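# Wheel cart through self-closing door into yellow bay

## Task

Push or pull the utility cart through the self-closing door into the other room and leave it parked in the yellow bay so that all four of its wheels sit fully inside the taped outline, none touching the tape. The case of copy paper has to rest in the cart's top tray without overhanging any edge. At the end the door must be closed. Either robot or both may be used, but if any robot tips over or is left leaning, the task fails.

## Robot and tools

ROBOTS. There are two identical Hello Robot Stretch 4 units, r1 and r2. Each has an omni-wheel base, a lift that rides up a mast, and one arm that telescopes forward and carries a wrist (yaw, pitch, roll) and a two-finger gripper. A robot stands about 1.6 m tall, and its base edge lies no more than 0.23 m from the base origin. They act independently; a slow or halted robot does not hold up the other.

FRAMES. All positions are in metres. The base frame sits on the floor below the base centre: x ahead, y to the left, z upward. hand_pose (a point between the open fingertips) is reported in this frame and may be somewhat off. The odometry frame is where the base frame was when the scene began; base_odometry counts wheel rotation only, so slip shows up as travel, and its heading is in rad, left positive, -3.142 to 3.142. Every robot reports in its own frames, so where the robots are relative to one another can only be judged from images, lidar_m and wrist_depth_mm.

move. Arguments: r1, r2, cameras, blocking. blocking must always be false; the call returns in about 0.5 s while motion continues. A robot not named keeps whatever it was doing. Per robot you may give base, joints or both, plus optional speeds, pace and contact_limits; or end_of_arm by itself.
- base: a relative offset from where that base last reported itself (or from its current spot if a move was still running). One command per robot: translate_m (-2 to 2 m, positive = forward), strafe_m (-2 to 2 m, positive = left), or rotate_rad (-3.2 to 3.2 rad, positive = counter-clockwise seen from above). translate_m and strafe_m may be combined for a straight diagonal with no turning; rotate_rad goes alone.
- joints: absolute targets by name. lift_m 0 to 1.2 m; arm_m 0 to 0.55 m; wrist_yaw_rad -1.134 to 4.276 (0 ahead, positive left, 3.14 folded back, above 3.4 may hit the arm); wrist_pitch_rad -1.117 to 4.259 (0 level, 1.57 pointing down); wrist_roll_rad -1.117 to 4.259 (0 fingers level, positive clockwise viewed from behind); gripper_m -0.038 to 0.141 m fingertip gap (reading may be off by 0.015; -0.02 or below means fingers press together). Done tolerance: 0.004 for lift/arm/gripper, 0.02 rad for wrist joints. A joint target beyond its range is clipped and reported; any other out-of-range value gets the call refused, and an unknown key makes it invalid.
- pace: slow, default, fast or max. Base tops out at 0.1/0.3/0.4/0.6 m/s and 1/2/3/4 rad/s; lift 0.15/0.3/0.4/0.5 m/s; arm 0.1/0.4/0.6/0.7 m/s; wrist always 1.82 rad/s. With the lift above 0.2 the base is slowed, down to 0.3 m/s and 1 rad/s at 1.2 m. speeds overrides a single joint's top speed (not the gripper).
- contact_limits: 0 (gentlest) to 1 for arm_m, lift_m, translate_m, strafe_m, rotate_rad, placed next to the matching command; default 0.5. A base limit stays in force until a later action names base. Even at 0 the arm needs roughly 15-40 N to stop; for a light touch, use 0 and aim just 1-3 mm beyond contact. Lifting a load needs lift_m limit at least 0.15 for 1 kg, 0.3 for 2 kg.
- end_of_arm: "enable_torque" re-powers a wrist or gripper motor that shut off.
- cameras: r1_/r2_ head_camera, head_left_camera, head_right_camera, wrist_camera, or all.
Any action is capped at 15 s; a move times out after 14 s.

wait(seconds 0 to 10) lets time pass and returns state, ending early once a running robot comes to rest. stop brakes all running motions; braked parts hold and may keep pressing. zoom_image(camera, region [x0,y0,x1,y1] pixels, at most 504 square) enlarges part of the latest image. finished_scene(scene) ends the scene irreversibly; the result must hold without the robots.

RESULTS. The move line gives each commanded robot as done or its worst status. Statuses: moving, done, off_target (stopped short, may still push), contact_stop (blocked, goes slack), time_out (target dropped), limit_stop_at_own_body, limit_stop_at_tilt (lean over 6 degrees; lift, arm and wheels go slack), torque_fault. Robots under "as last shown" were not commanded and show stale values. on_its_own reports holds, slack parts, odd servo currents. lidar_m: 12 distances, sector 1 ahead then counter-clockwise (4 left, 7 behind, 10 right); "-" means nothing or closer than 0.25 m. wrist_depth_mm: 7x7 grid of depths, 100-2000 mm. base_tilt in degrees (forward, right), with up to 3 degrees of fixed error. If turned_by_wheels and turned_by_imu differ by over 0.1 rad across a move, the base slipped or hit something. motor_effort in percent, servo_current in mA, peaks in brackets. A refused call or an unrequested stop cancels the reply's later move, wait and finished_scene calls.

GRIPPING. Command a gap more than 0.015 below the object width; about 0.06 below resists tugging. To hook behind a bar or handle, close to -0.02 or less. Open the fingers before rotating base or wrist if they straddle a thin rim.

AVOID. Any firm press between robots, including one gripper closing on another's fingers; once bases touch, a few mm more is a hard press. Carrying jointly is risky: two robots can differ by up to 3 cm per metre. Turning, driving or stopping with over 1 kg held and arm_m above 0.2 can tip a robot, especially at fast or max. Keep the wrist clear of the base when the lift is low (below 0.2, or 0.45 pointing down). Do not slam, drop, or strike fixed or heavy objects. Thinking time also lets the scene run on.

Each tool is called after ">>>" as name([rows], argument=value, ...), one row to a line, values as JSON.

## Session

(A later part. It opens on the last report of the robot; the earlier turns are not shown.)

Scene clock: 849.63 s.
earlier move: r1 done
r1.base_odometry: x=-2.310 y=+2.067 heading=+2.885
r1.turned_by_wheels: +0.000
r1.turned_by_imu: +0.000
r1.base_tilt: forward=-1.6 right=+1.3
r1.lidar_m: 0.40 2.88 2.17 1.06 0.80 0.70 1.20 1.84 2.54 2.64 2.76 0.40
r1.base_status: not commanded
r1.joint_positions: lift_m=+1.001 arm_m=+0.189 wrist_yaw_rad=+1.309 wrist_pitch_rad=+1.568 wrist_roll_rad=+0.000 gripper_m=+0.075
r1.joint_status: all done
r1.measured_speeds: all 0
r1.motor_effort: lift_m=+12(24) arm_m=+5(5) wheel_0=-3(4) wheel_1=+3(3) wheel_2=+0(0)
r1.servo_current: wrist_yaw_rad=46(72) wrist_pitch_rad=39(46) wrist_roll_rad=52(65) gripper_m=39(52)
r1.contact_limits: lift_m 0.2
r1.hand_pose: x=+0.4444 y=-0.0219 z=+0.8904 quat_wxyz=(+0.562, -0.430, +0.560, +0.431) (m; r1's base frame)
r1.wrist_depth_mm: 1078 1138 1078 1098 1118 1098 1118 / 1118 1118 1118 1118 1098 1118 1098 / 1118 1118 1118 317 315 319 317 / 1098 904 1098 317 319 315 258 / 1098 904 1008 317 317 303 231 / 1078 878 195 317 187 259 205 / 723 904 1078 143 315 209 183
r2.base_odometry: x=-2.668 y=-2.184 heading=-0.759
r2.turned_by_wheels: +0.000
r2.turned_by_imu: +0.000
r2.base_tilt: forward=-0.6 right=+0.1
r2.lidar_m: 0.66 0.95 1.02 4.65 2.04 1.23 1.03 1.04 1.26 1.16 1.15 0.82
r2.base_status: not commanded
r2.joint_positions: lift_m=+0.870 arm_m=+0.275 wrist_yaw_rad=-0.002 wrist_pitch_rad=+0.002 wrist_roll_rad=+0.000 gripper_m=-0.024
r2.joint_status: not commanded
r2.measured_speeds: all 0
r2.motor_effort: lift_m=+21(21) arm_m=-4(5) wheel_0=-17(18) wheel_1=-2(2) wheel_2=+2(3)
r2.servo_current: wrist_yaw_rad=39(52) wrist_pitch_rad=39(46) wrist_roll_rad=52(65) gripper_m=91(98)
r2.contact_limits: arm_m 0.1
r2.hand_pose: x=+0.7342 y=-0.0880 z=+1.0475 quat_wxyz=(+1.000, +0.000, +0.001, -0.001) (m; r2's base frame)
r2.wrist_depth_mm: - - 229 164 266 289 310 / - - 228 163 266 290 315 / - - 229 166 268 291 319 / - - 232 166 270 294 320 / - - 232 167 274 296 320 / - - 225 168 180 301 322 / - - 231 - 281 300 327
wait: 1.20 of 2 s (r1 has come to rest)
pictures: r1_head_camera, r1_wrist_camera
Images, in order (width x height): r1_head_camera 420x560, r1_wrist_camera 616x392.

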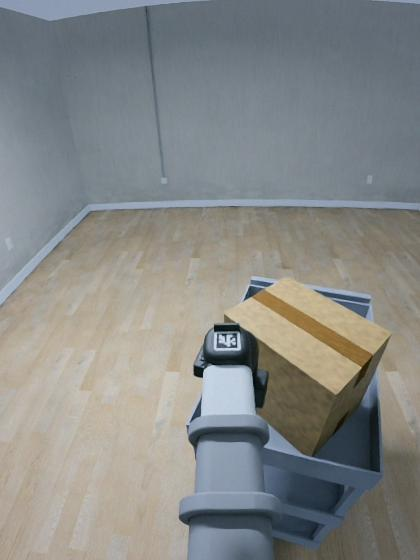

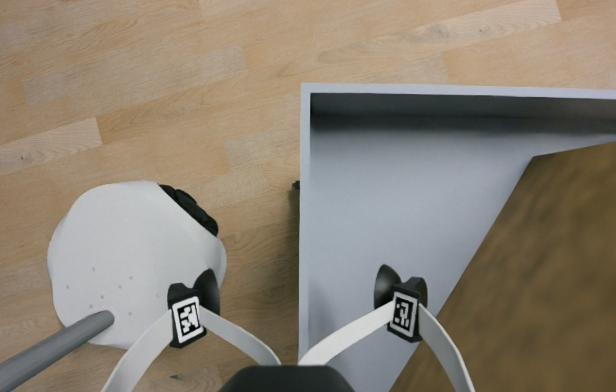

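>>> move(r1={"joints": {"lift_m": 0.935}, "pace": "slow", "contact_limits": {"lift_m": 0.15}}, blocking=false, cameras=[])

>>> wait(seconds=2, cameras=["r1_wrist_camera", "r1_head_camera"])

Scene clock: 861.27 s.
move: r1 moving
r1.base_odometry: x=-2.310 y=+2.067 heading=+2.885
r1.turned_by_wheels: +0.000
r1.turned_by_imu: +0.000
r1.base_tilt: forward=-1.6 right=+1.3
r1.lidar_m: 0.40 2.84 2.15 1.07 0.79 0.71 1.17 1.86 2.51 2.64 2.78 0.38
r1.base_status: not commanded
r1.joint_positions: lift_m=+0.975 arm_m=+0.189 wrist_yaw_rad=+1.309 wrist_pitch_rad=+1.568 wrist_roll_rad=+0.000 gripper_m=+0.075
r1.joint_status: lift_m moving
r1.measured_speeds: translate_m=+0.000 strafe_m=+0.000 rotate_rad=+0.000 lift_m=-0.097 arm_m=+0.000 wrist_yaw_rad=+0.000 wrist_pitch_rad=+0.000 wrist_roll_rad=+0.000
r1.motor_effort: lift_m=+13(13) arm_m=+5(5) wheel_0=-3(4) wheel_1=+3(3) wheel_2=+0(0)
r1.servo_current: wrist_yaw_rad=59(72) wrist_pitch_rad=39(46) wrist_roll_rad=52(59) gripper_m=46(46)
r1.contact_limits: lift_m 0.15
r1.hand_pose: x=+0.4444 y=-0.0219 z=+0.8651 quat_wxyz=(+0.562, -0.430, +0.560, +0.431) (m; r1's base frame)
r1.wrist_depth_mm: 1078 1078 1098 1078 1078 1078 1078 / 1078 1078 1078 1078 1078 1098 1078 / 1078 1078 1098 296 297 296 294 / 1078 878 1078 297 297 296 258 / 891 866 1025 296 296 296 230 / 1078 878 195 296 188 254 205 / 715 866 1078 143 296 208 183
r2: as last shown
r2.lidar_m: 0.66 0.95 0.98 4.65 2.01 1.24 1.06 1.07 1.26 1.16 1.15 0.81
r2.motor_effort: lift_m=+21(21) arm_m=-4(5) wheel_0=-17(18) wheel_1=-1(2) wheel_2=+2(3)
r2.servo_current: wrist_yaw_rad=46(52) wrist_pitch_rad=39(46) wrist_roll_rad=52(59) gripper_m=91(91)
r2.contact_limits: arm_m 0.1
r2.wrist_depth_mm: - - 229 165 265 289 310 / - - 228 164 266 290 314 / - - 229 166 268 294 320 / - - 231 166 268 294 322 / - - 232 167 274 296 320 / - - 226 168 180 303 322 / - - 231 - 279 301 329
pictures: none
No camera images: "cameras" was empty.

Scene clock: 862.20 s.
earlier move: r1 done
r1.base_odometry: x=-2.310 y=+2.067 heading=+2.885
r1.turned_by_wheels: +0.000
r1.turned_by_imu: +0.000
r1.base_tilt: forward=-1.6 right=+1.3
r1.lidar_m: 0.41 2.88 2.17 1.05 0.81 0.70 1.20 1.84 2.47 2.65 2.81 0.41
r1.base_status: not commanded
r1.joint_positions: lift_m=+0.936 arm_m=+0.189 wrist_yaw_rad=+1.309 wrist_pitch_rad=+1.568 wrist_roll_rad=+0.000 gripper_m=+0.075
r1.joint_status: all done
r1.measured_speeds: all 0
r1.motor_effort: lift_m=+12(14) arm_m=+5(5) wheel_0=-4(4) wheel_1=+3(3) wheel_2=+0(0)
r1.servo_current: wrist_yaw_rad=39(72) wrist_pitch_rad=52(52) wrist_roll_rad=52(59) gripper_m=46(46)
r1.contact_limits: lift_m 0.15
r1.hand_pose: x=+0.4444 y=-0.0219 z=+0.8254 quat_wxyz=(+0.562, -0.430, +0.560, +0.431) (m; r1's base frame)
r1.wrist_depth_mm: 1060 1042 1025 1042 1008 1060 1060 / 1060 1025 1025 1025 - - - / 1042 1042 1060 1042 252 253 253 / 1042 831 1060 253 252 252 252 / 831 820 1025 1025 252 251 230 / 842 820 195 253 189 252 206 / 715 831 1060 143 252 207 183
r2.base_odometry: x=-2.668 y=-2.184 heading=-0.759
r2.turned_by_wheels: +0.000
r2.turned_by_imu: +0.000
r2.base_tilt: forward=-0.7 right=+0.1
r2.lidar_m: 0.66 0.94 1.02 4.65 2.01 1.23 1.05 1.05 1.24 1.16 1.17 0.83
r2.base_status: not commanded
r2.joint_positions: lift_m=+0.870 arm_m=+0.275 wrist_yaw_rad=-0.002 wrist_pitch_rad=+0.002 wrist_roll_rad=+0.000 gripper_m=-0.024
r2.joint_status: not commanded
r2.measured_speeds: all 0
r2.motor_effort: lift_m=+21(21) arm_m=-4(5) wheel_0=-17(18) wheel_1=-1(2) wheel_2=+2(3)
r2.servo_current: wrist_yaw_rad=46(59) wrist_pitch_rad=33(52) wrist_roll_rad=52(59) gripper_m=85(98)
r2.contact_limits: arm_m 0.1
r2.hand_pose: x=+0.7342 y=-0.0880 z=+1.0475 quat_wxyz=(+1.000, +0.000, +0.001, -0.001) (m; r2's base frame)
r2.wrist_depth_mm: - - 229 165 265 290 310 / - - 227 163 266 291 314 / - - 229 166 268 293 320 / - - 231 165 270 294 319 / - - 232 167 273 296 320 / - - 225 168 180 301 322 / - - 231 - 281 301 329
wait: 0.93 of 2 s (r1 has come to rest)
pictures: r1_head_camera, r1_wrist_camera
Images, in order (width x height): r1_head_camera 420x560, r1_wrist_camera 616x392.

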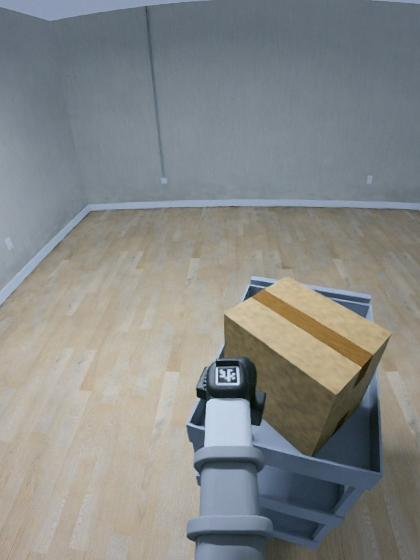

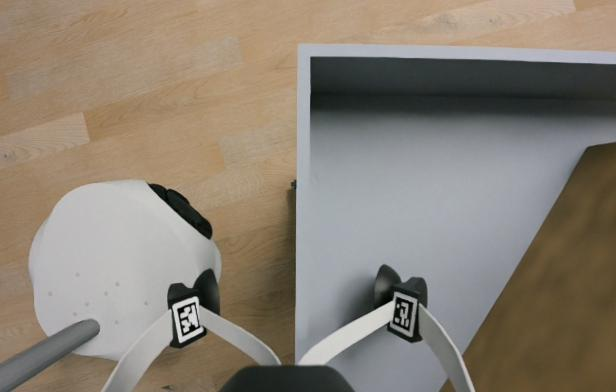

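>>> move(r1={"joints": {"gripper_m": -0.03}}, blocking=false, cameras=[])

>>> wait(seconds=2, cameras=["r1_wrist_camera", "r1_head_right_camera", "r1_head_left_camera", "r2_head_camera"])

Scene clock: 866.77 s.
move: r1 moving
r1.base_odometry: x=-2.310 y=+2.067 heading=+2.885
r1.turned_by_wheels: +0.000
r1.turned_by_imu: +0.000
r1.base_tilt: forward=-1.6 right=+1.3
r1.lidar_m: 0.41 2.93 2.16 1.05 0.80 0.70 1.20 1.83 2.49 2.64 2.77 0.41
r1.base_status: not commanded
r1.joint_positions: lift_m=+0.936 arm_m=+0.189 wrist_yaw_rad=+1.309 wrist_pitch_rad=+1.568 wrist_roll_rad=+0.000 gripper_m=+0.057
r1.joint_status: gripper_m moving
r1.measured_speeds: all 0
r1.motor_effort: lift_m=+12(12) arm_m=+5(5) wheel_0=-4(4) wheel_1=+3(3) wheel_2=+0(0)
r1.servo_current: wrist_yaw_rad=59(72) wrist_pitch_rad=39(46) wrist_roll_rad=39(52) gripper_m=91(91)
r1.contact_limits: lift_m 0.15
r1.hand_pose: x=+0.4444 y=-0.0219 z=+0.8254 quat_wxyz=(+0.562, -0.430, +0.560, +0.431) (m; r1's base frame)
r1.wrist_depth_mm: 1042 1042 1060 1042 1042 1060 1042 / 1060 1025 1060 1060 - - - / 1042 1042 1042 1042 252 252 252 / 1042 831 1042 252 253 254 252 / 831 831 1008 1042 254 252 230 / 831 831 195 252 193 252 205 / 715 820 1042 143 253 207 183
r2: as last shown
r2.base_tilt: forward=-0.6 right=+0.1
r2.lidar_m: 0.64 0.94 1.01 4.65 2.00 1.21 1.05 1.04 1.25 1.18 1.15 0.83
r2.motor_effort: lift_m=+21(21) arm_m=-5(5) wheel_0=-17(17) wheel_1=-2(2) wheel_2=+2(3)
r2.servo_current: wrist_yaw_rad=39(52) wrist_pitch_rad=39(46) wrist_roll_rad=46(52) gripper_m=98(98)
r2.contact_limits: arm_m 0.1
r2.wrist_depth_mm: - - 228 165 264 289 312 / - - 228 163 267 291 314 / - - 229 166 268 293 319 / - - 232 165 268 294 320 / - - 231 167 274 297 319 / - - 225 168 180 301 322 / - - 231 - 281 301 329
pictures: none
No camera images: "cameras" was empty.

Scene clock: 868.00 s.
earlier move: r1 done
r1.base_odometry: x=-2.310 y=+2.067 heading=+2.885
r1.turned_by_wheels: +0.000
r1.turned_by_imu: +0.000
r1.base_tilt: forward=-1.5 right=+1.2
r1.lidar_m: 0.39 2.88 2.16 1.04 0.81 0.69 1.21 1.85 2.51 2.63 2.79 0.39
r1.base_status: not commanded
r1.joint_positions: lift_m=+0.935 arm_m=+0.189 wrist_yaw_rad=+1.309 wrist_pitch_rad=+1.568 wrist_roll_rad=+0.000 gripper_m=-0.029
r1.joint_status: all done
r1.measured_speeds: all 0
r1.motor_effort: lift_m=+14(14) arm_m=+4(5) wheel_0=-3(4) wheel_1=+3(3) wheel_2=+0(0)
r1.servo_current: wrist_yaw_rad=59(72) wrist_pitch_rad=39(52) wrist_roll_rad=46(65) gripper_m=72(150)
r1.contact_limits: lift_m 0.15
r1.hand_pose: x=+0.4445 y=-0.0219 z=+0.8252 quat_wxyz=(+0.562, -0.430, +0.560, +0.431) (m; r1's base frame)
r1.wrist_depth_mm: 1060 1042 1042 1042 1025 1042 1025 / 1025 1042 1025 252 251 250 - / 1025 1042 1060 251 251 251 250 / 1042 854 1025 252 251 252 251 / 831 831 1060 252 251 252 226 / 820 831 208 201 251 252 202 / 715 820 184 167 252 204 181
r2.base_odometry: x=-2.668 y=-2.184 heading=-0.759
r2.turned_by_wheels: +0.000
r2.turned_by_imu: +0.000
r2.base_tilt: forward=-0.7 right=+0.1
r2.lidar_m: 0.66 0.94 1.04 4.63 2.04 1.21 1.05 1.06 1.27 1.15 1.18 0.80
r2.base_status: not commanded
r2.joint_positions: lift_m=+0.870 arm_m=+0.275 wrist_yaw_rad=-0.002 wrist_pitch_rad=+0.002 wrist_roll_rad=+0.000 gripper_m=-0.024
r2.joint_status: not commanded
r2.measured_speeds: all 0
r2.motor_effort: lift_m=+21(21) arm_m=-4(5) wheel_0=-18(18) wheel_1=-2(2) wheel_2=+2(3)
r2.servo_current: wrist_yaw_rad=46(52) wrist_pitch_rad=46(46) wrist_roll_rad=52(59) gripper_m=98(98)
r2.contact_limits: arm_m 0.1
r2.hand_pose: x=+0.7342 y=-0.0880 z=+1.0475 quat_wxyz=(+1.000, +0.000, +0.001, -0.001) (m; r2's base frame)
r2.wrist_depth_mm: - - 229 165 265 289 314 / - - 229 163 266 290 312 / - - 229 166 267 293 319 / - - 230 166 270 294 320 / - - 231 167 274 296 320 / - - 224 168 179 303 322 / - - 231 - 281 300 329
wait: 1.23 of 2 s (r1 has come to rest)
pictures: r1_head_left_camera, r1_head_right_camera, r1_wrist_camera, r2_head_camera
Images, in order (width x height): r1_head_left_camera 420x672, r1_head_right_camera 420x672, r1_wrist_camera 616x392, r2_head_camera 420x560.

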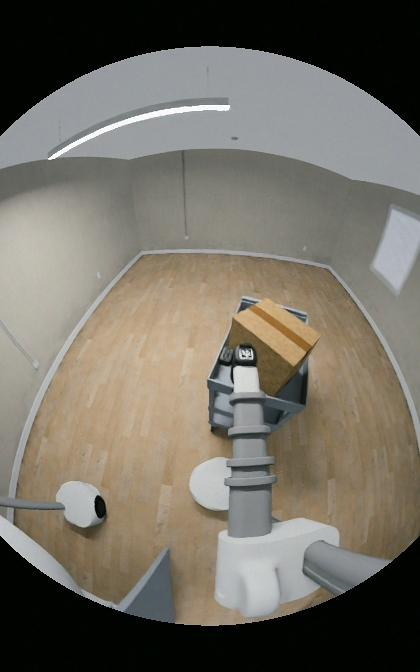

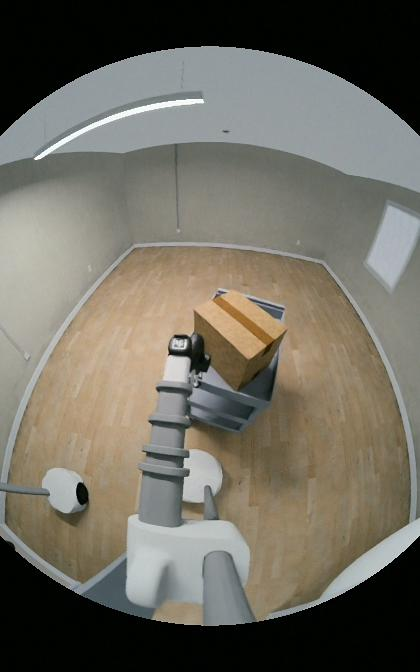

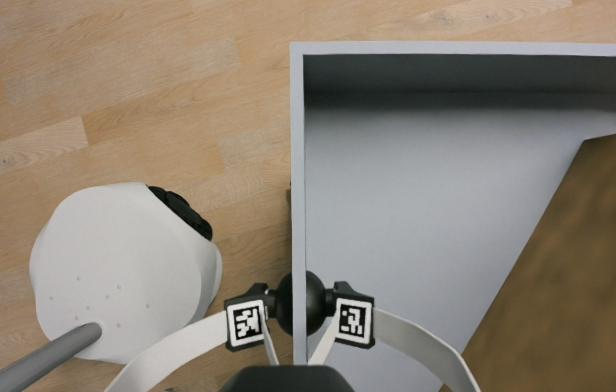

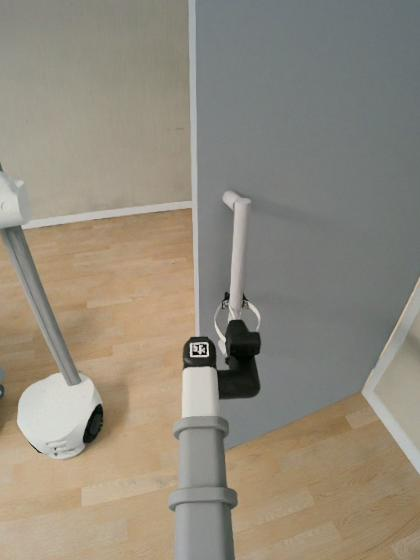

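>>> move(r1={"base": {"translate_m": -0.2, "strafe_m": -0.03}, "pace": "slow"}, blocking=false, cameras=[])

>>> wait(seconds=4, cameras=["r1_wrist_camera", "r1_head_right_camera", "r1_head_left_camera"])

Scene clock: 890.17 s.
move: r1 moving
r1.base_odometry: x=-2.297 y=+2.065 heading=+2.885
r1.turned_by_wheels: +0.000
r1.turned_by_imu: -0.001
r1.base_tilt: forward=-1.5 right=+1.3
r1.lidar_m: 0.39 2.84 2.17 1.04 0.81 0.70 1.21 1.84 2.46 2.63 2.76 0.40
r1.base_status: translate_m moving; strafe_m moving
r1.joint_positions: lift_m=+0.935 arm_m=+0.189 wrist_yaw_rad=+1.309 wrist_pitch_rad=+1.568 wrist_roll_rad=+0.000 gripper_m=-0.029
r1.joint_status: not commanded
r1.measured_speeds: translate_m=-0.048 strafe_m=-0.008 rotate_rad=+0.002 lift_m=+0.000 arm_m=+0.000 wrist_yaw_rad=+0.000 wrist_pitch_rad=+0.000 wrist_roll_rad=+0.000
r1.motor_effort: lift_m=+14(14) arm_m=+2(4) wheel_0=-5(7) wheel_1=-7(7) wheel_2=+7(8)
r1.servo_current: wrist_yaw_rad=65(65) wrist_pitch_rad=39(46) wrist_roll_rad=52(59) gripper_m=65(78)
r1.contact_limits: lift_m 0.15
r1.hand_pose: x=+0.4446 y=-0.0219 z=+0.8252 quat_wxyz=(+0.562, -0.430, +0.560, +0.431) (m; r1's base frame)
r1.wrist_depth_mm: 1042 1042 1025 1042 1042 1042 1042 / 1042 1042 1042 1042 253 253 - / 1060 1042 1042 1025 253 253 252 / 1042 842 1008 960 253 253 253 / 831 831 1060 252 253 253 230 / 820 842 820 198 183 252 205 / 732 831 178 182 252 195 183
r2: as last shown
r2.base_tilt: forward=-0.6 right=+0.1
r2.lidar_m: 0.68 0.94 1.03 4.64 2.02 1.20 1.04 1.07 1.24 1.18 1.18 0.85
r2.motor_effort: lift_m=+21(21) arm_m=-5(5) wheel_0=-17(17) wheel_1=-1(2) wheel_2=+2(3)
r2.servo_current: wrist_yaw_rad=46(65) wrist_pitch_rad=39(46) wrist_roll_rad=46(59) gripper_m=91(98)
r2.contact_limits: arm_m 0.1
r2.wrist_depth_mm: - - 229 164 264 289 310 / - - 228 163 266 290 312 / - - 230 166 267 293 319 / - - 231 165 270 296 322 / - - 232 167 273 296 319 / - - 224 168 180 303 322 / - - 231 - 281 300 329
pictures: none
No camera images: "cameras" was empty.

Scene clock: 892.97 s.
earlier move: r1 done
r1.base_odometry: x=-2.109 y=+2.045 heading=+2.884
r1.turned_by_wheels: +0.000
r1.turned_by_imu: -0.001
r1.base_tilt: forward=-1.6 right=+1.3
r1.lidar_m: 0.42 2.94 2.22 0.92 0.65 0.55 1.24 1.59 2.19 2.58 2.74 0.45
r1.base_status: done
r1.joint_positions: lift_m=+0.935 arm_m=+0.189 wrist_yaw_rad=+1.309 wrist_pitch_rad=+1.572 wrist_roll_rad=+0.000 gripper_m=-0.029
r1.joint_status: not commanded
r1.measured_speeds: all 0
r1.motor_effort: lift_m=+14(15) arm_m=-3(4) wheel_0=-8(9) wheel_1=-4(8) wheel_2=+1(9)
r1.servo_current: wrist_yaw_rad=46(72) wrist_pitch_rad=39(46) wrist_roll_rad=59(72) gripper_m=72(78)
r1.contact_limits: lift_m 0.15
r1.hand_pose: x=+0.4443 y=-0.0230 z=+0.8252 quat_wxyz=(+0.561, -0.431, +0.561, +0.430) (m; r1's base frame)
r1.wrist_depth_mm: 1025 1025 1025 1025 1042 - - / 1025 1042 1042 251 250 250 248 / 1025 1025 1025 251 251 251 230 / 1042 831 1042 251 252 251 218 / 842 820 1060 253 253 251 204 / 831 831 831 199 184 242 188 / 1042 842 181 150 254 194 179
r2.base_odometry: x=-2.668 y=-2.184 heading=-0.759
r2.turned_by_wheels: +0.000
r2.turned_by_imu: +0.000
r2.base_tilt: forward=-0.7 right=+0.1
r2.lidar_m: 0.67 0.91 1.22 4.63 2.02 1.21 1.05 1.04 1.26 1.17 1.18 0.80
r2.base_status: not commanded
r2.joint_positions: lift_m=+0.870 arm_m=+0.275 wrist_yaw_rad=-0.002 wrist_pitch_rad=+0.002 wrist_roll_rad=+0.000 gripper_m=-0.024
r2.joint_status: not commanded
r2.measured_speeds: all 0
r2.motor_effort: lift_m=+21(21) arm_m=-4(5) wheel_0=-17(18) wheel_1=-1(2) wheel_2=+2(3)
r2.servo_current: wrist_yaw_rad=46(65) wrist_pitch_rad=46(46) wrist_roll_rad=46(59) gripper_m=91(98)
r2.contact_limits: arm_m 0.1
r2.hand_pose: x=+0.7342 y=-0.0880 z=+1.0475 quat_wxyz=(+1.000, +0.000, +0.001, -0.001) (m; r2's base frame)
r2.wrist_depth_mm: - - 228 164 265 290 312 / - - 228 163 266 291 314 / - - 229 166 268 293 320 / - - 231 166 270 294 320 / - - 232 167 274 297 320 / - - 224 168 180 301 324 / - - 231 - 281 301 329
wait: 2.80 of 4 s (r1 has come to rest)
pictures: r1_head_left_camera, r1_head_right_camera, r1_wrist_camera
Images, in order (width x height): r1_head_left_camera 420x672, r1_head_right_camera 420x672, r1_wrist_camera 616x392.

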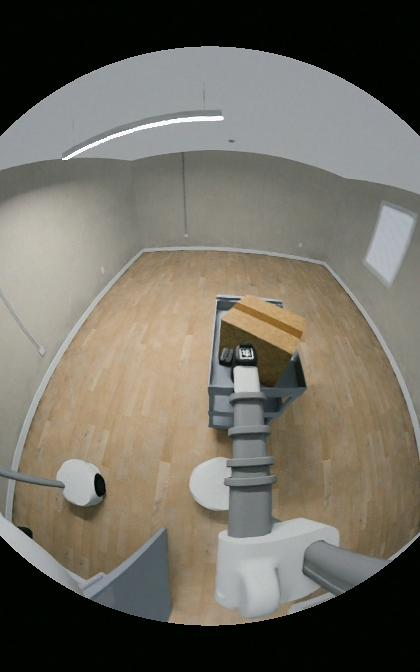

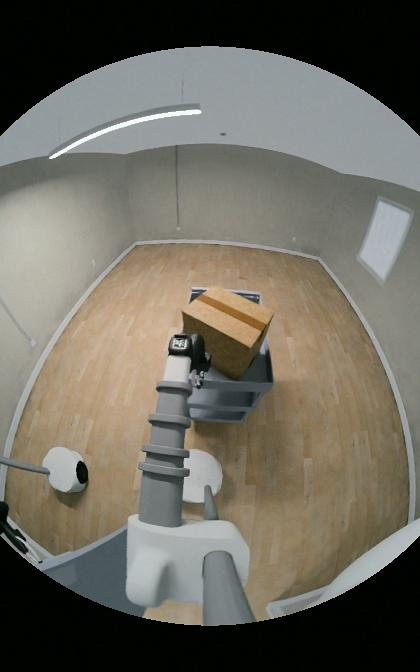

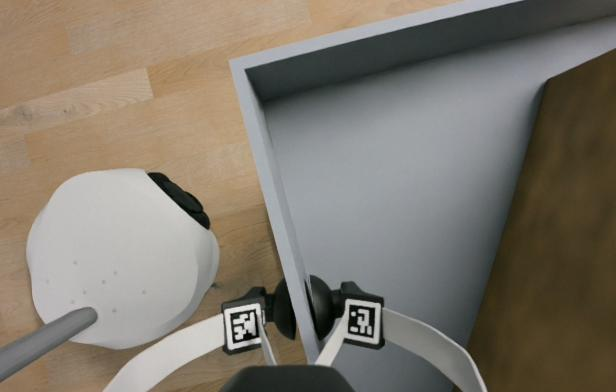

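>>> move(r1={"base": {"translate_m": -0.4, "strafe_m": -0.1}, "pace": "slow"}, blocking=false, cameras=[])

>>> wait(seconds=6, cameras=["r1_wrist_camera", "r1_head_right_camera", "r1_head_left_camera"])

Scene clock: 936.03 s.
move: r1 moving
r1.base_odometry: x=-2.096 y=+2.045 heading=+2.884
r1.turned_by_wheels: -0.001
r1.turned_by_imu: -0.001
r1.base_tilt: forward=-1.6 right=+1.3
r1.lidar_m: 0.41 2.92 2.19 0.93 0.64 0.56 1.23 1.63 2.18 2.59 2.71 0.40
r1.base_status: translate_m moving; strafe_m moving
r1.joint_positions: lift_m=+0.935 arm_m=+0.189 wrist_yaw_rad=+1.309 wrist_pitch_rad=+1.572 wrist_roll_rad=+0.000 gripper_m=-0.029
r1.joint_status: not commanded
r1.measured_speeds: translate_m=-0.049 strafe_m=-0.012 rotate_rad=+0.000 lift_m=+0.000 arm_m=+0.000 wrist_yaw_rad=+0.000 wrist_pitch_rad=+0.000 wrist_roll_rad=+0.000
r1.motor_effort: lift_m=+14(15) arm_m=-4(4) wheel_0=-6(10) wheel_1=-7(7) wheel_2=+6(8)
r1.servo_current: wrist_yaw_rad=46(65) wrist_pitch_rad=33(52) wrist_roll_rad=39(59) gripper_m=72(72)
r1.contact_limits: lift_m 0.15
r1.hand_pose: x=+0.4443 y=-0.0230 z=+0.8252 quat_wxyz=(+0.561, -0.431, +0.561, +0.430) (m; r1's base frame)
r1.wrist_depth_mm: 1025 1025 1025 1025 1025 - - / 1008 1042 1025 251 250 251 251 / 1025 1042 1042 251 251 252 236 / 820 831 1025 252 252 251 231 / 820 820 1042 252 251 253 209 / 831 820 891 198 183 248 198 / 1042 1025 177 165 254 141 181
r2: as last shown
r2.base_tilt: forward=-0.6 right=+0.1
r2.lidar_m: 0.66 0.90 1.22 4.63 2.01 1.17 1.05 1.06 1.27 1.17 1.17 0.82
r2.servo_current: wrist_yaw_rad=52(52) wrist_pitch_rad=39(46) wrist_roll_rad=59(59) gripper_m=91(91)
r2.contact_limits: arm_m 0.1
r2.wrist_depth_mm: - - 229 165 264 291 312 / - - 228 163 266 291 314 / - - 230 166 268 293 319 / - - 230 166 270 296 320 / - - 232 167 273 297 322 / - - 226 168 180 301 324 / - - 230 - 281 301 329
pictures: none
No camera images: "cameras" was empty.

Scene clock: 940.90 s.
earlier move: r1 done
r1.base_odometry: x=-1.697 y=+2.040 heading=+2.884
r1.turned_by_wheels: +0.001
r1.turned_by_imu: +0.000
r1.base_tilt: forward=-1.6 right=+1.3
r1.lidar_m: 0.41 3.10 1.10 0.43 0.44 0.60 4.12 1.23 1.61 2.48 2.61 0.48
r1.base_status: done
r1.joint_positions: lift_m=+0.935 arm_m=+0.189 wrist_yaw_rad=+1.309 wrist_pitch_rad=+1.569 wrist_roll_rad=+0.000 gripper_m=-0.029
r1.joint_status: not commanded
r1.measured_speeds: all 0
r1.motor_effort: lift_m=+14(15) arm_m=-3(4) wheel_0=+0(10) wheel_1=-3(8) wheel_2=+4(8)
r1.servo_current: wrist_yaw_rad=46(78) wrist_pitch_rad=39(52) wrist_roll_rad=59(65) gripper_m=65(78)
r1.contact_limits: lift_m 0.15
r1.hand_pose: x=+0.4444 y=-0.0223 z=+0.8252 quat_wxyz=(+0.561, -0.430, +0.561, +0.431) (m; r1's base frame)
r1.wrist_depth_mm: 1060 1042 1042 - 252 252 189 / 1042 1042 195 252 253 252 186 / 1042 1078 252 253 252 253 183 / 1060 831 976 251 253 248 181 / 831 842 946 252 253 242 177 / 831 820 210 198 181 234 174 / 1060 156 183 208 251 190 169
r2.base_odometry: x=-2.668 y=-2.184 heading=-0.759
r2.turned_by_wheels: +0.000
r2.turned_by_imu: +0.001
r2.base_tilt: forward=-0.6 right=+0.1
r2.lidar_m: 0.68 1.11 1.19 4.61 2.01 1.21 1.06 1.06 1.27 1.17 1.18 0.80
r2.base_status: not commanded
r2.joint_positions: lift_m=+0.870 arm_m=+0.275 wrist_yaw_rad=-0.002 wrist_pitch_rad=+0.002 wrist_roll_rad=+0.000 gripper_m=-0.024
r2.joint_status: not commanded
r2.measured_speeds: all 0
r2.motor_effort: lift_m=+21(21) arm_m=-4(5) wheel_0=-17(18) wheel_1=-1(2) wheel_2=+2(3)
r2.servo_current: wrist_yaw_rad=39(59) wrist_pitch_rad=39(46) wrist_roll_rad=39(65) gripper_m=85(98)
r2.contact_limits: arm_m 0.1
r2.hand_pose: x=+0.7342 y=-0.0880 z=+1.0475 quat_wxyz=(+1.000, +0.000, +0.001, -0.001) (m; r2's base frame)
r2.wrist_depth_mm: - - 229 164 265 289 312 / - - 229 163 266 291 314 / 640 640 229 166 267 293 319 / - - 230 165 270 296 320 / - - 232 168 274 294 320 / - - 225 167 180 303 324 / - - 231 - 281 300 329
wait: 4.87 of 6 s (r1 has come to rest)
pictures: r1_head_left_camera, r1_head_right_camera, r1_wrist_camera
Images, in order (width x height): r1_head_left_camera 420x672, r1_head_right_camera 420x672, r1_wrist_camera 616x392.

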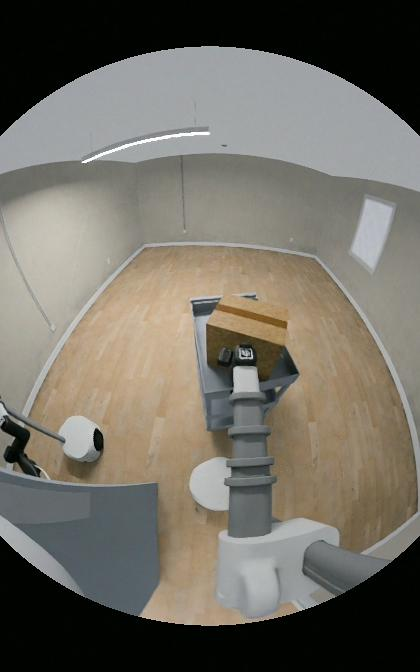

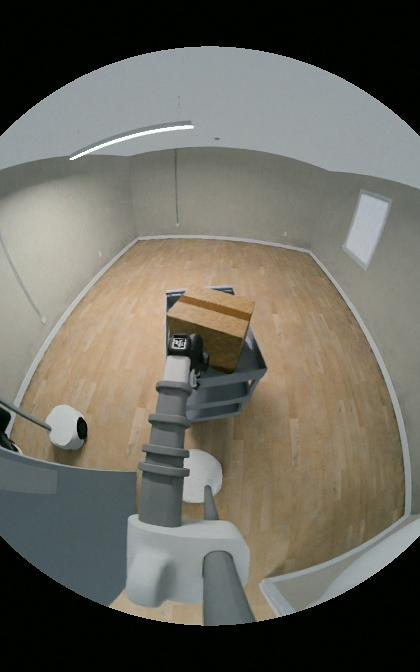

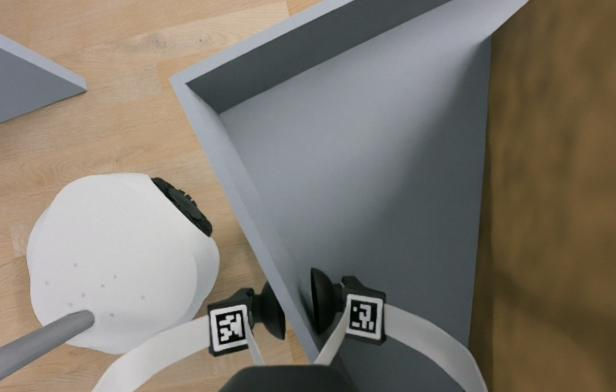

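>>> move(r1={"base": {"translate_m": -0.5, "strafe_m": -0.13}, "pace": "slow"}, blocking=false, cameras=[])

>>> wait(seconds=7, cameras=["r1_wrist_camera", "r1_head_right_camera", "r1_head_left_camera", "r1_head_camera"])

Scene clock: 952.67 s.
move: r1 moving
r1.base_odometry: x=-1.684 y=+2.040 heading=+2.884
r1.turned_by_wheels: +0.000
r1.turned_by_imu: +0.000
r1.base_tilt: forward=-1.5 right=+1.3
r1.lidar_m: 0.39 3.09 1.08 0.45 0.46 0.63 4.10 1.22 1.60 2.48 2.59 0.46
r1.base_status: translate_m moving; strafe_m moving
r1.joint_positions: lift_m=+0.935 arm_m=+0.189 wrist_yaw_rad=+1.309 wrist_pitch_rad=+1.567 wrist_roll_rad=+0.000 gripper_m=-0.029
r1.joint_status: not commanded
r1.measured_speeds: translate_m=-0.048 strafe_m=-0.012 rotate_rad=-0.001 lift_m=+0.000 arm_m=+0.000 wrist_yaw_rad=+0.000 wrist_pitch_rad=-0.001 wrist_roll_rad=+0.000
r1.motor_effort: lift_m=+14(15) arm_m=-3(4) wheel_0=-3(3) wheel_1=-5(6) wheel_2=+9(10)
r1.servo_current: wrist_yaw_rad=59(65) wrist_pitch_rad=39(46) wrist_roll_rad=52(59) gripper_m=65(78)
r1.contact_limits: lift_m 0.15
r1.hand_pose: x=+0.4446 y=-0.0217 z=+0.8252 quat_wxyz=(+0.562, -0.430, +0.560, +0.431) (m; r1's base frame)
r1.wrist_depth_mm: 1025 1042 1042 1060 254 254 196 / 1042 1042 253 254 253 253 195 / 1060 1042 253 254 253 253 191 / 1042 831 1042 254 254 253 189 / 831 831 1042 252 253 253 186 / 831 820 831 200 181 242 180 / 1025 842 178 182 251 196 177
r2: as last shown
r2.turned_by_imu: +0.000
r2.base_tilt: forward=-0.7 right=+0.1
r2.lidar_m: 0.67 1.11 1.18 4.63 2.01 1.23 1.05 1.02 1.26 1.16 1.18 0.85
r2.motor_effort: lift_m=+21(21) arm_m=-4(4) wheel_0=-17(17) wheel_1=-2(2) wheel_2=+2(3)
r2.servo_current: wrist_yaw_rad=52(52) wrist_pitch_rad=39(46) wrist_roll_rad=39(59) gripper_m=91(104)
r2.contact_limits: arm_m 0.1
r2.wrist_depth_mm: - - 229 164 265 290 312 / - - 229 163 266 291 312 / 634 640 229 166 268 293 319 / - - 230 165 268 294 320 / - - 232 167 273 297 320 / - - 225 168 180 303 322 / - - 231 - 279 301 329
pictures: none
No camera images: "cameras" was empty.

Scene clock: 958.57 s.
earlier move: r1 done
r1.base_odometry: x=-1.180 y=+2.038 heading=+2.884
r1.turned_by_wheels: +0.000
r1.turned_by_imu: +0.000
r1.base_tilt: forward=-1.6 right=+1.3
r1.lidar_m: 0.35 0.40 0.57 0.53 0.56 0.72 3.56 0.75 0.87 2.35 2.44 0.53
r1.base_status: done
r1.joint_positions: lift_m=+0.935 arm_m=+0.189 wrist_yaw_rad=+1.309 wrist_pitch_rad=+1.567 wrist_roll_rad=-0.001 gripper_m=-0.029
r1.joint_status: not commanded
r1.measured_speeds: all 0
r1.motor_effort: lift_m=+14(15) arm_m=-4(4) wheel_0=-2(6) wheel_1=-3(8) wheel_2=+4(10)
r1.servo_current: wrist_yaw_rad=59(72) wrist_pitch_rad=39(52) wrist_roll_rad=39(72) gripper_m=59(78)
r1.contact_limits: lift_m 0.15
r1.hand_pose: x=+0.4446 y=-0.0217 z=+0.8252 quat_wxyz=(+0.562, -0.430, +0.560, +0.431) (m; r1's base frame)
r1.wrist_depth_mm: - 1042 1060 252 252 181 - / 1060 1042 252 254 252 185 - / 1042 1025 253 252 252 202 - / 1042 842 252 252 252 223 163 / 820 831 820 251 252 234 166 / 831 842 213 196 179 235 174 / 1042 153 1042 182 252 148 182
r2.base_odometry: x=-2.668 y=-2.184 heading=-0.759
r2.turned_by_wheels: +0.000
r2.turned_by_imu: +0.001
r2.base_tilt: forward=-0.6 right=+0.1
r2.lidar_m: 0.67 0.95 4.35 4.64 2.01 1.22 1.05 1.05 1.25 1.16 1.16 0.82
r2.base_status: not commanded
r2.joint_positions: lift_m=+0.870 arm_m=+0.275 wrist_yaw_rad=-0.002 wrist_pitch_rad=+0.002 wrist_roll_rad=+0.000 gripper_m=-0.024
r2.joint_status: not commanded
r2.measured_speeds: all 0
r2.motor_effort: lift_m=+21(21) arm_m=-4(5) wheel_0=-17(18) wheel_1=-1(2) wheel_2=+3(3)
r2.servo_current: wrist_yaw_rad=46(59) wrist_pitch_rad=39(46) wrist_roll_rad=39(59) gripper_m=98(104)
r2.contact_limits: arm_m 0.1
r2.hand_pose: x=+0.7342 y=-0.0880 z=+1.0475 quat_wxyz=(+1.000, +0.000, +0.001, -0.001) (m; r2's base frame)
r2.wrist_depth_mm: - - 229 165 265 287 312 / - - 228 163 267 293 314 / - - 229 166 268 294 319 / - 878 230 165 271 294 320 / 627 654 232 167 273 294 319 / 627 654 225 168 180 301 322 / 539 585 231 - 279 301 330
wait: 5.90 of 7 s (r1 has come to rest)
pictures: r1_head_camera, r1_head_left_camera, r1_head_right_camera, r1_wrist_camera
Images, in order (width x height): r1_head_camera 420x560, r1_head_left_camera 420x672, r1_head_right_camera 420x672, r1_wrist_camera 616x392.

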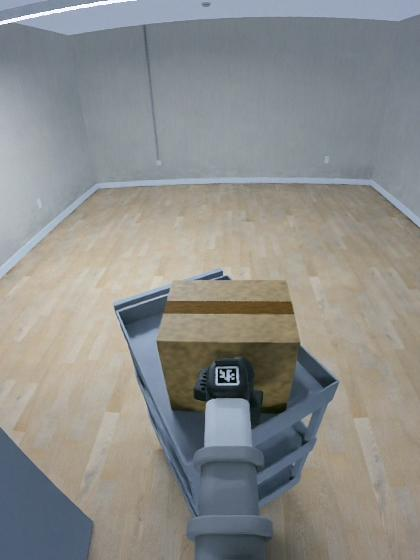

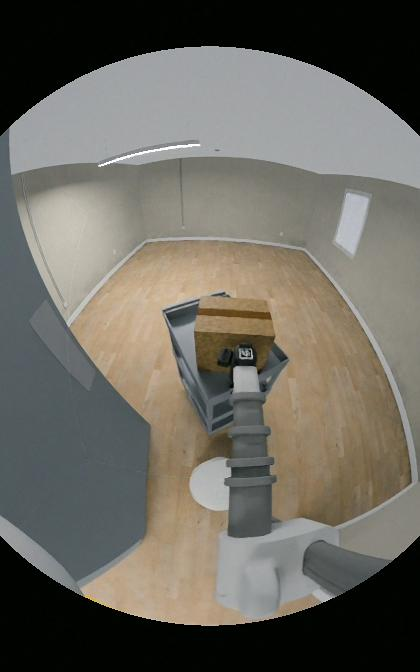

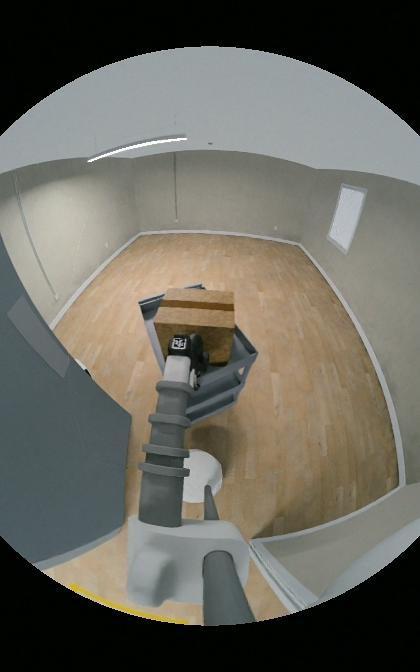

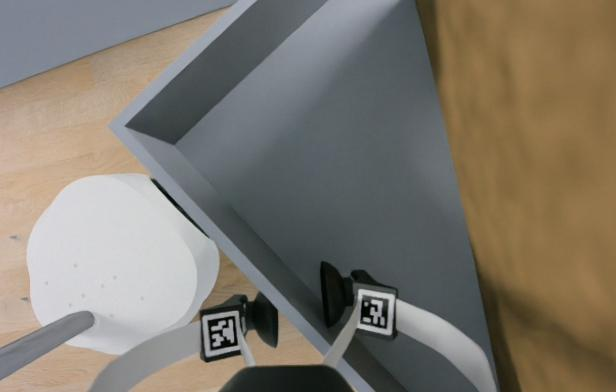

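>>> move(r1={"base": {"translate_m": -0.4, "strafe_m": 0.03}, "pace": "slow"}, blocking=false, cameras=[])

>>> wait(seconds=7, cameras=["r1_wrist_camera", "r1_head_right_camera", "r1_head_left_camera", "r1_head_camera"])

Scene clock: 979.37 s.
move: r1 moving
r1.base_odometry: x=-1.169 y=+2.034 heading=+2.884
r1.turned_by_wheels: +0.000
r1.turned_by_imu: +0.000
r1.base_tilt: forward=-1.5 right=+1.3
r1.lidar_m: 0.39 0.44 0.58 0.53 0.54 0.75 3.56 0.74 0.86 2.32 2.44 0.50
r1.base_status: translate_m moving; strafe_m moving
r1.joint_positions: lift_m=+0.935 arm_m=+0.189 wrist_yaw_rad=+1.309 wrist_pitch_rad=+1.567 wrist_roll_rad=-0.001 gripper_m=-0.029
r1.joint_status: not commanded
r1.measured_speeds: translate_m=-0.048 strafe_m=+0.003 rotate_rad=+0.001 lift_m=+0.000 arm_m=+0.000 wrist_yaw_rad=+0.000 wrist_pitch_rad=+0.000 wrist_roll_rad=+0.000
r1.motor_effort: lift_m=+14(15) arm_m=-3(4) wheel_0=-4(5) wheel_1=-3(7) wheel_2=+10(10)
r1.servo_current: wrist_yaw_rad=52(59) wrist_pitch_rad=46(52) wrist_roll_rad=33(59) gripper_m=72(72)
r1.contact_limits: lift_m 0.15
r1.hand_pose: x=+0.4446 y=-0.0217 z=+0.8252 quat_wxyz=(+0.562, -0.430, +0.560, +0.431) (m; r1's base frame)
r1.wrist_depth_mm: - 1042 1060 254 253 191 - / 1025 1042 - 253 252 201 - / 1042 1025 253 254 253 220 160 / 1042 842 252 254 253 229 164 / 831 820 831 253 253 247 174 / 820 831 854 198 179 246 186 / 1025 156 183 182 253 253 -
r2: as last shown
r2.turned_by_imu: +0.000
r2.lidar_m: 0.67 0.97 4.39 4.65 2.05 1.23 1.06 1.05 1.28 1.16 1.16 0.84
r2.motor_effort: lift_m=+21(21) arm_m=-4(5) wheel_0=-17(17) wheel_1=-2(2) wheel_2=+2(3)
r2.servo_current: wrist_yaw_rad=46(52) wrist_pitch_rad=39(46) wrist_roll_rad=52(52) gripper_m=91(98)
r2.contact_limits: arm_m 0.1
r2.wrist_depth_mm: - - 229 165 264 289 310 / - - 229 163 266 291 312 / - - 229 166 268 293 319 / - 866 231 165 270 296 320 / 627 654 233 167 276 297 320 / 627 654 224 168 180 301 322 / 544 580 231 - 281 301 330
pictures: none
No camera images: "cameras" was empty.

Scene clock: 984.17 s.
earlier move: r1 done
r1.base_odometry: x=-0.801 y=+1.908 heading=+2.884
r1.turned_by_wheels: -0.001
r1.turned_by_imu: -0.001
r1.base_tilt: forward=-1.6 right=+1.3
r1.lidar_m: 0.36 0.48 0.49 0.48 0.49 3.20 3.12 3.24 0.50 0.88 2.47 0.51
r1.base_status: done
r1.joint_positions: lift_m=+0.935 arm_m=+0.189 wrist_yaw_rad=+1.309 wrist_pitch_rad=+1.571 wrist_roll_rad=-0.001 gripper_m=-0.029
r1.joint_status: not commanded
r1.measured_speeds: all 0
r1.motor_effort: lift_m=+14(15) arm_m=-3(4) wheel_0=-4(11) wheel_1=-3(7) wheel_2=+1(10)
r1.servo_current: wrist_yaw_rad=52(65) wrist_pitch_rad=46(52) wrist_roll_rad=52(72) gripper_m=72(78)
r1.contact_limits: lift_m 0.15
r1.hand_pose: x=+0.4443 y=-0.0227 z=+0.8252 quat_wxyz=(+0.561, -0.431, +0.561, +0.431) (m; r1's base frame)
r1.wrist_depth_mm: - - - 249 249 186 - / 1042 1042 250 249 250 190 - / 1042 1042 249 250 251 205 - / 1025 842 251 250 251 221 164 / 842 831 842 251 251 233 166 / 831 831 831 198 180 233 172 / 1025 153 1060 182 251 146 180
r2.base_odometry: x=-2.668 y=-2.184 heading=-0.759
r2.turned_by_wheels: +0.000
r2.turned_by_imu: +0.001
r2.base_tilt: forward=-0.6 right=+0.1
r2.lidar_m: 0.68 1.09 4.36 4.62 2.03 1.19 1.05 1.05 1.28 1.16 1.17 0.83
r2.base_status: not commanded
r2.joint_positions: lift_m=+0.870 arm_m=+0.275 wrist_yaw_rad=-0.002 wrist_pitch_rad=+0.002 wrist_roll_rad=+0.000 gripper_m=-0.024
r2.joint_status: not commanded
r2.measured_speeds: all 0
r2.motor_effort: lift_m=+21(21) arm_m=-4(5) wheel_0=-17(18) wheel_1=-1(2) wheel_2=+2(3)
r2.servo_current: wrist_yaw_rad=52(59) wrist_pitch_rad=39(46) wrist_roll_rad=46(65) gripper_m=98(98)
r2.contact_limits: arm_m 0.1
r2.hand_pose: x=+0.7342 y=-0.0880 z=+1.0475 quat_wxyz=(+1.000, +0.000, +0.001, -0.001) (m; r2's base frame)
r2.wrist_depth_mm: - - 228 165 264 289 310 / - - 228 163 267 291 312 / - - 229 166 267 291 319 / - - 231 166 268 296 320 / - - 232 167 274 297 320 / - 809 224 168 180 303 322 / - 462 231 - 281 300 329
wait: 4.80 of 7 s (r1 has come to rest)
pictures: r1_head_camera, r1_head_left_camera, r1_head_right_camera, r1_wrist_camera
Images, in order (width x height): r1_head_camera 420x560, r1_head_left_camera 420x672, r1_head_right_camera 420x672, r1_wrist_camera 616x392.

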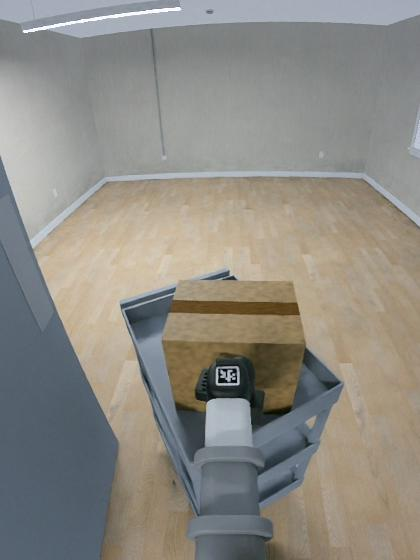

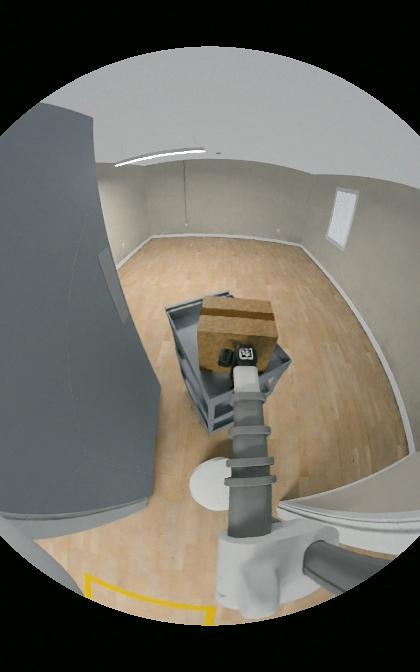

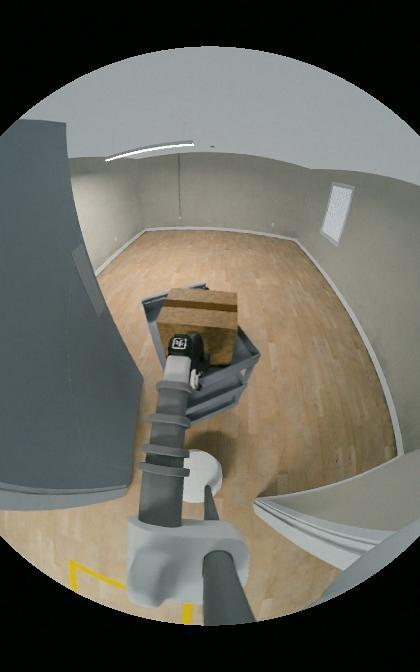

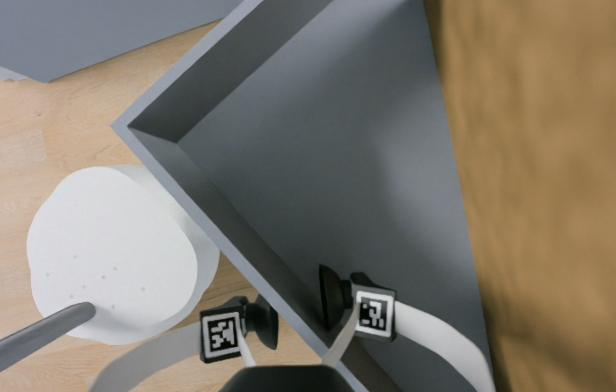

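>>> move(r1={"base": {"translate_m": -0.4, "strafe_m": 0.02}, "pace": "slow"}, blocking=false, cameras=[])

>>> wait(seconds=7, cameras=["r1_wrist_camera", "r1_head_right_camera", "r1_head_left_camera", "r1_head_camera"])

Scene clock: 993.23 s.
move: r1 moving
r1.base_odometry: x=-0.789 y=+1.904 heading=+2.883
r1.turned_by_wheels: +0.000
r1.turned_by_imu: -0.001
r1.base_tilt: forward=-1.6 right=+1.3
r1.lidar_m: 0.39 0.47 0.50 0.48 0.50 3.19 3.12 3.19 0.51 0.81 2.47 0.48
r1.base_status: translate_m moving; strafe_m moving
r1.joint_positions: lift_m=+0.935 arm_m=+0.189 wrist_yaw_rad=+1.309 wrist_pitch_rad=+1.571 wrist_roll_rad=-0.001 gripper_m=-0.029
r1.joint_status: not commanded
r1.measured_speeds: translate_m=-0.049 strafe_m=+0.002 rotate_rad=-0.002 lift_m=+0.000 arm_m=+0.000 wrist_yaw_rad=+0.000 wrist_pitch_rad=+0.000 wrist_roll_rad=+0.000
r1.motor_effort: lift_m=+14(15) arm_m=-4(4) wheel_0=-6(7) wheel_1=-3(5) wheel_2=+7(8)
r1.servo_current: wrist_yaw_rad=65(65) wrist_pitch_rad=39(46) wrist_roll_rad=65(65) gripper_m=65(72)
r1.contact_limits: lift_m 0.15
r1.hand_pose: x=+0.4443 y=-0.0227 z=+0.8252 quat_wxyz=(+0.561, -0.431, +0.561, +0.431) (m; r1's base frame)
r1.wrist_depth_mm: - - 1025 251 251 195 - / 1042 1060 - 251 251 204 - / 1060 1025 251 251 251 226 166 / 1042 842 244 251 251 230 166 / 831 831 842 252 253 252 175 / 842 820 831 198 179 245 186 / 1042 831 182 182 253 231 190
r2: as last shown
r2.turned_by_imu: +0.000
r2.lidar_m: 0.66 1.05 4.37 4.63 2.01 1.21 1.04 1.04 1.24 1.18 1.16 0.82
r2.motor_effort: lift_m=+21(21) arm_m=-4(5) wheel_0=-18(18) wheel_1=-1(2) wheel_2=+2(3)
r2.servo_current: wrist_yaw_rad=33(52) wrist_pitch_rad=46(46) wrist_roll_rad=52(59) gripper_m=91(98)
r2.contact_limits: arm_m 0.1
r2.wrist_depth_mm: - - 229 165 265 290 310 / - - 229 163 266 291 314 / - - 230 166 268 294 320 / - - 232 165 268 296 320 / - - 231 167 274 296 320 / - 820 225 168 180 301 324 / - 442 231 - 281 300 330
pictures: none
No camera images: "cameras" was empty.

Scene clock: 998.03 s.
earlier move: r1 done
r1.base_odometry: x=-0.420 y=+1.786 heading=+2.884
r1.turned_by_wheels: +0.000
r1.turned_by_imu: +0.000
r1.base_tilt: forward=-1.6 right=+1.3
r1.lidar_m: 0.39 0.49 0.52 0.51 2.51 2.77 2.70 2.90 2.44 0.47 0.47 0.50
r1.base_status: done
r1.joint_positions: lift_m=+0.935 arm_m=+0.189 wrist_yaw_rad=+1.309 wrist_pitch_rad=+1.571 wrist_roll_rad=-0.001 gripper_m=-0.029
r1.joint_status: not commanded
r1.measured_speeds: all 0
r1.motor_effort: lift_m=+14(15) arm_m=-4(4) wheel_0=-5(9) wheel_1=-3(6) wheel_2=+4(8)
r1.servo_current: wrist_yaw_rad=39(91) wrist_pitch_rad=46(52) wrist_roll_rad=39(78) gripper_m=72(78)
r1.contact_limits: lift_m 0.15
r1.hand_pose: x=+0.4443 y=-0.0227 z=+0.8252 quat_wxyz=(+0.561, -0.431, +0.561, +0.431) (m; r1's base frame)
r1.wrist_depth_mm: 1060 1042 - 249 249 190 - / 1042 1042 - 251 250 204 - / 1042 1025 251 252 251 215 157 / 1008 831 240 250 251 224 163 / 842 831 831 252 252 236 167 / 854 831 209 196 180 230 173 / 1042 157 181 152 253 146 180
r2.base_odometry: x=-2.668 y=-2.184 heading=-0.759
r2.turned_by_wheels: +0.000
r2.turned_by_imu: +0.001
r2.base_tilt: forward=-0.6 right=+0.1
r2.lidar_m: 0.69 3.71 4.39 4.63 2.03 1.22 1.03 1.06 1.28 1.17 1.17 0.83
r2.base_status: not commanded
r2.joint_positions: lift_m=+0.870 arm_m=+0.275 wrist_yaw_rad=-0.002 wrist_pitch_rad=+0.002 wrist_roll_rad=+0.000 gripper_m=-0.024
r2.joint_status: not commanded
r2.measured_speeds: all 0
r2.motor_effort: lift_m=+21(21) arm_m=-4(5) wheel_0=-17(18) wheel_1=-2(2) wheel_2=+3(3)
r2.servo_current: wrist_yaw_rad=52(65) wrist_pitch_rad=46(46) wrist_roll_rad=33(65) gripper_m=85(98)
r2.contact_limits: arm_m 0.1
r2.hand_pose: x=+0.7342 y=-0.0880 z=+1.0475 quat_wxyz=(+1.000, +0.000, +0.001, -0.001) (m; r2's base frame)
r2.wrist_depth_mm: - - 229 165 265 290 310 / - - 228 163 266 290 314 / - - 229 165 270 291 320 / - - 231 166 268 296 320 / - - 231 167 274 296 320 / - - 225 168 180 303 322 / - - 233 - 281 300 329
wait: 4.80 of 7 s (r1 has come to rest)
pictures: r1_head_camera, r1_head_left_camera, r1_head_right_camera, r1_wrist_camera
Images, in order (width x height): r1_head_camera 420x560, r1_head_left_camera 420x672, r1_head_right_camera 420x672, r1_wrist_camera 616x392.

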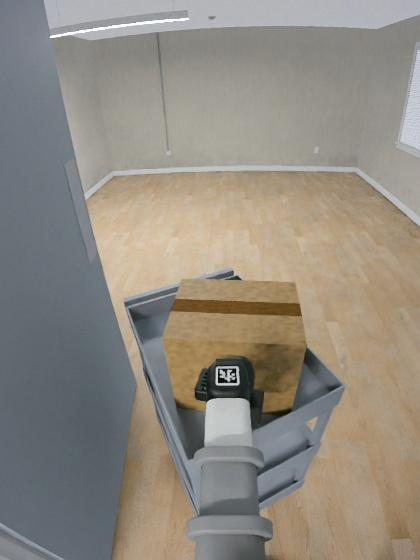

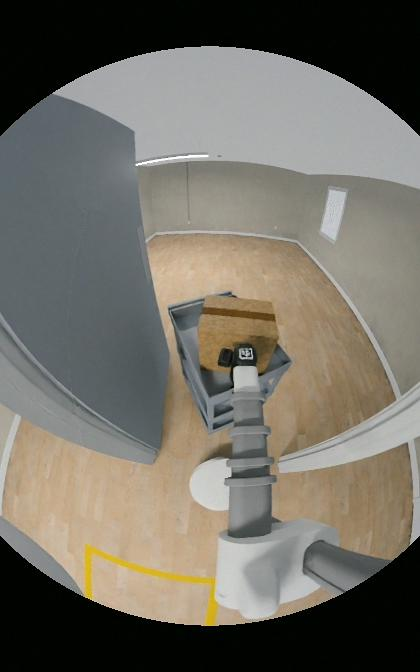

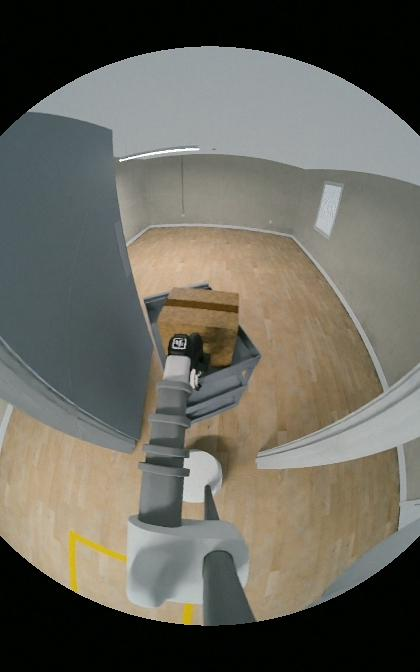

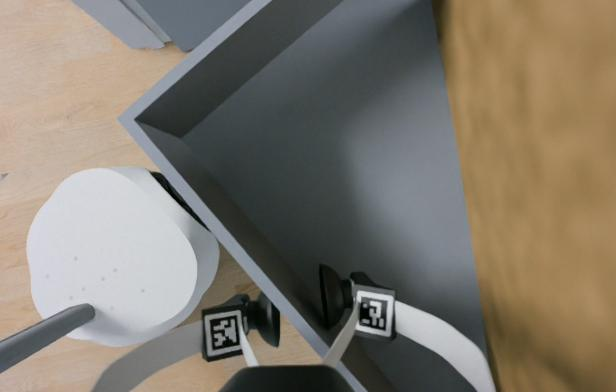

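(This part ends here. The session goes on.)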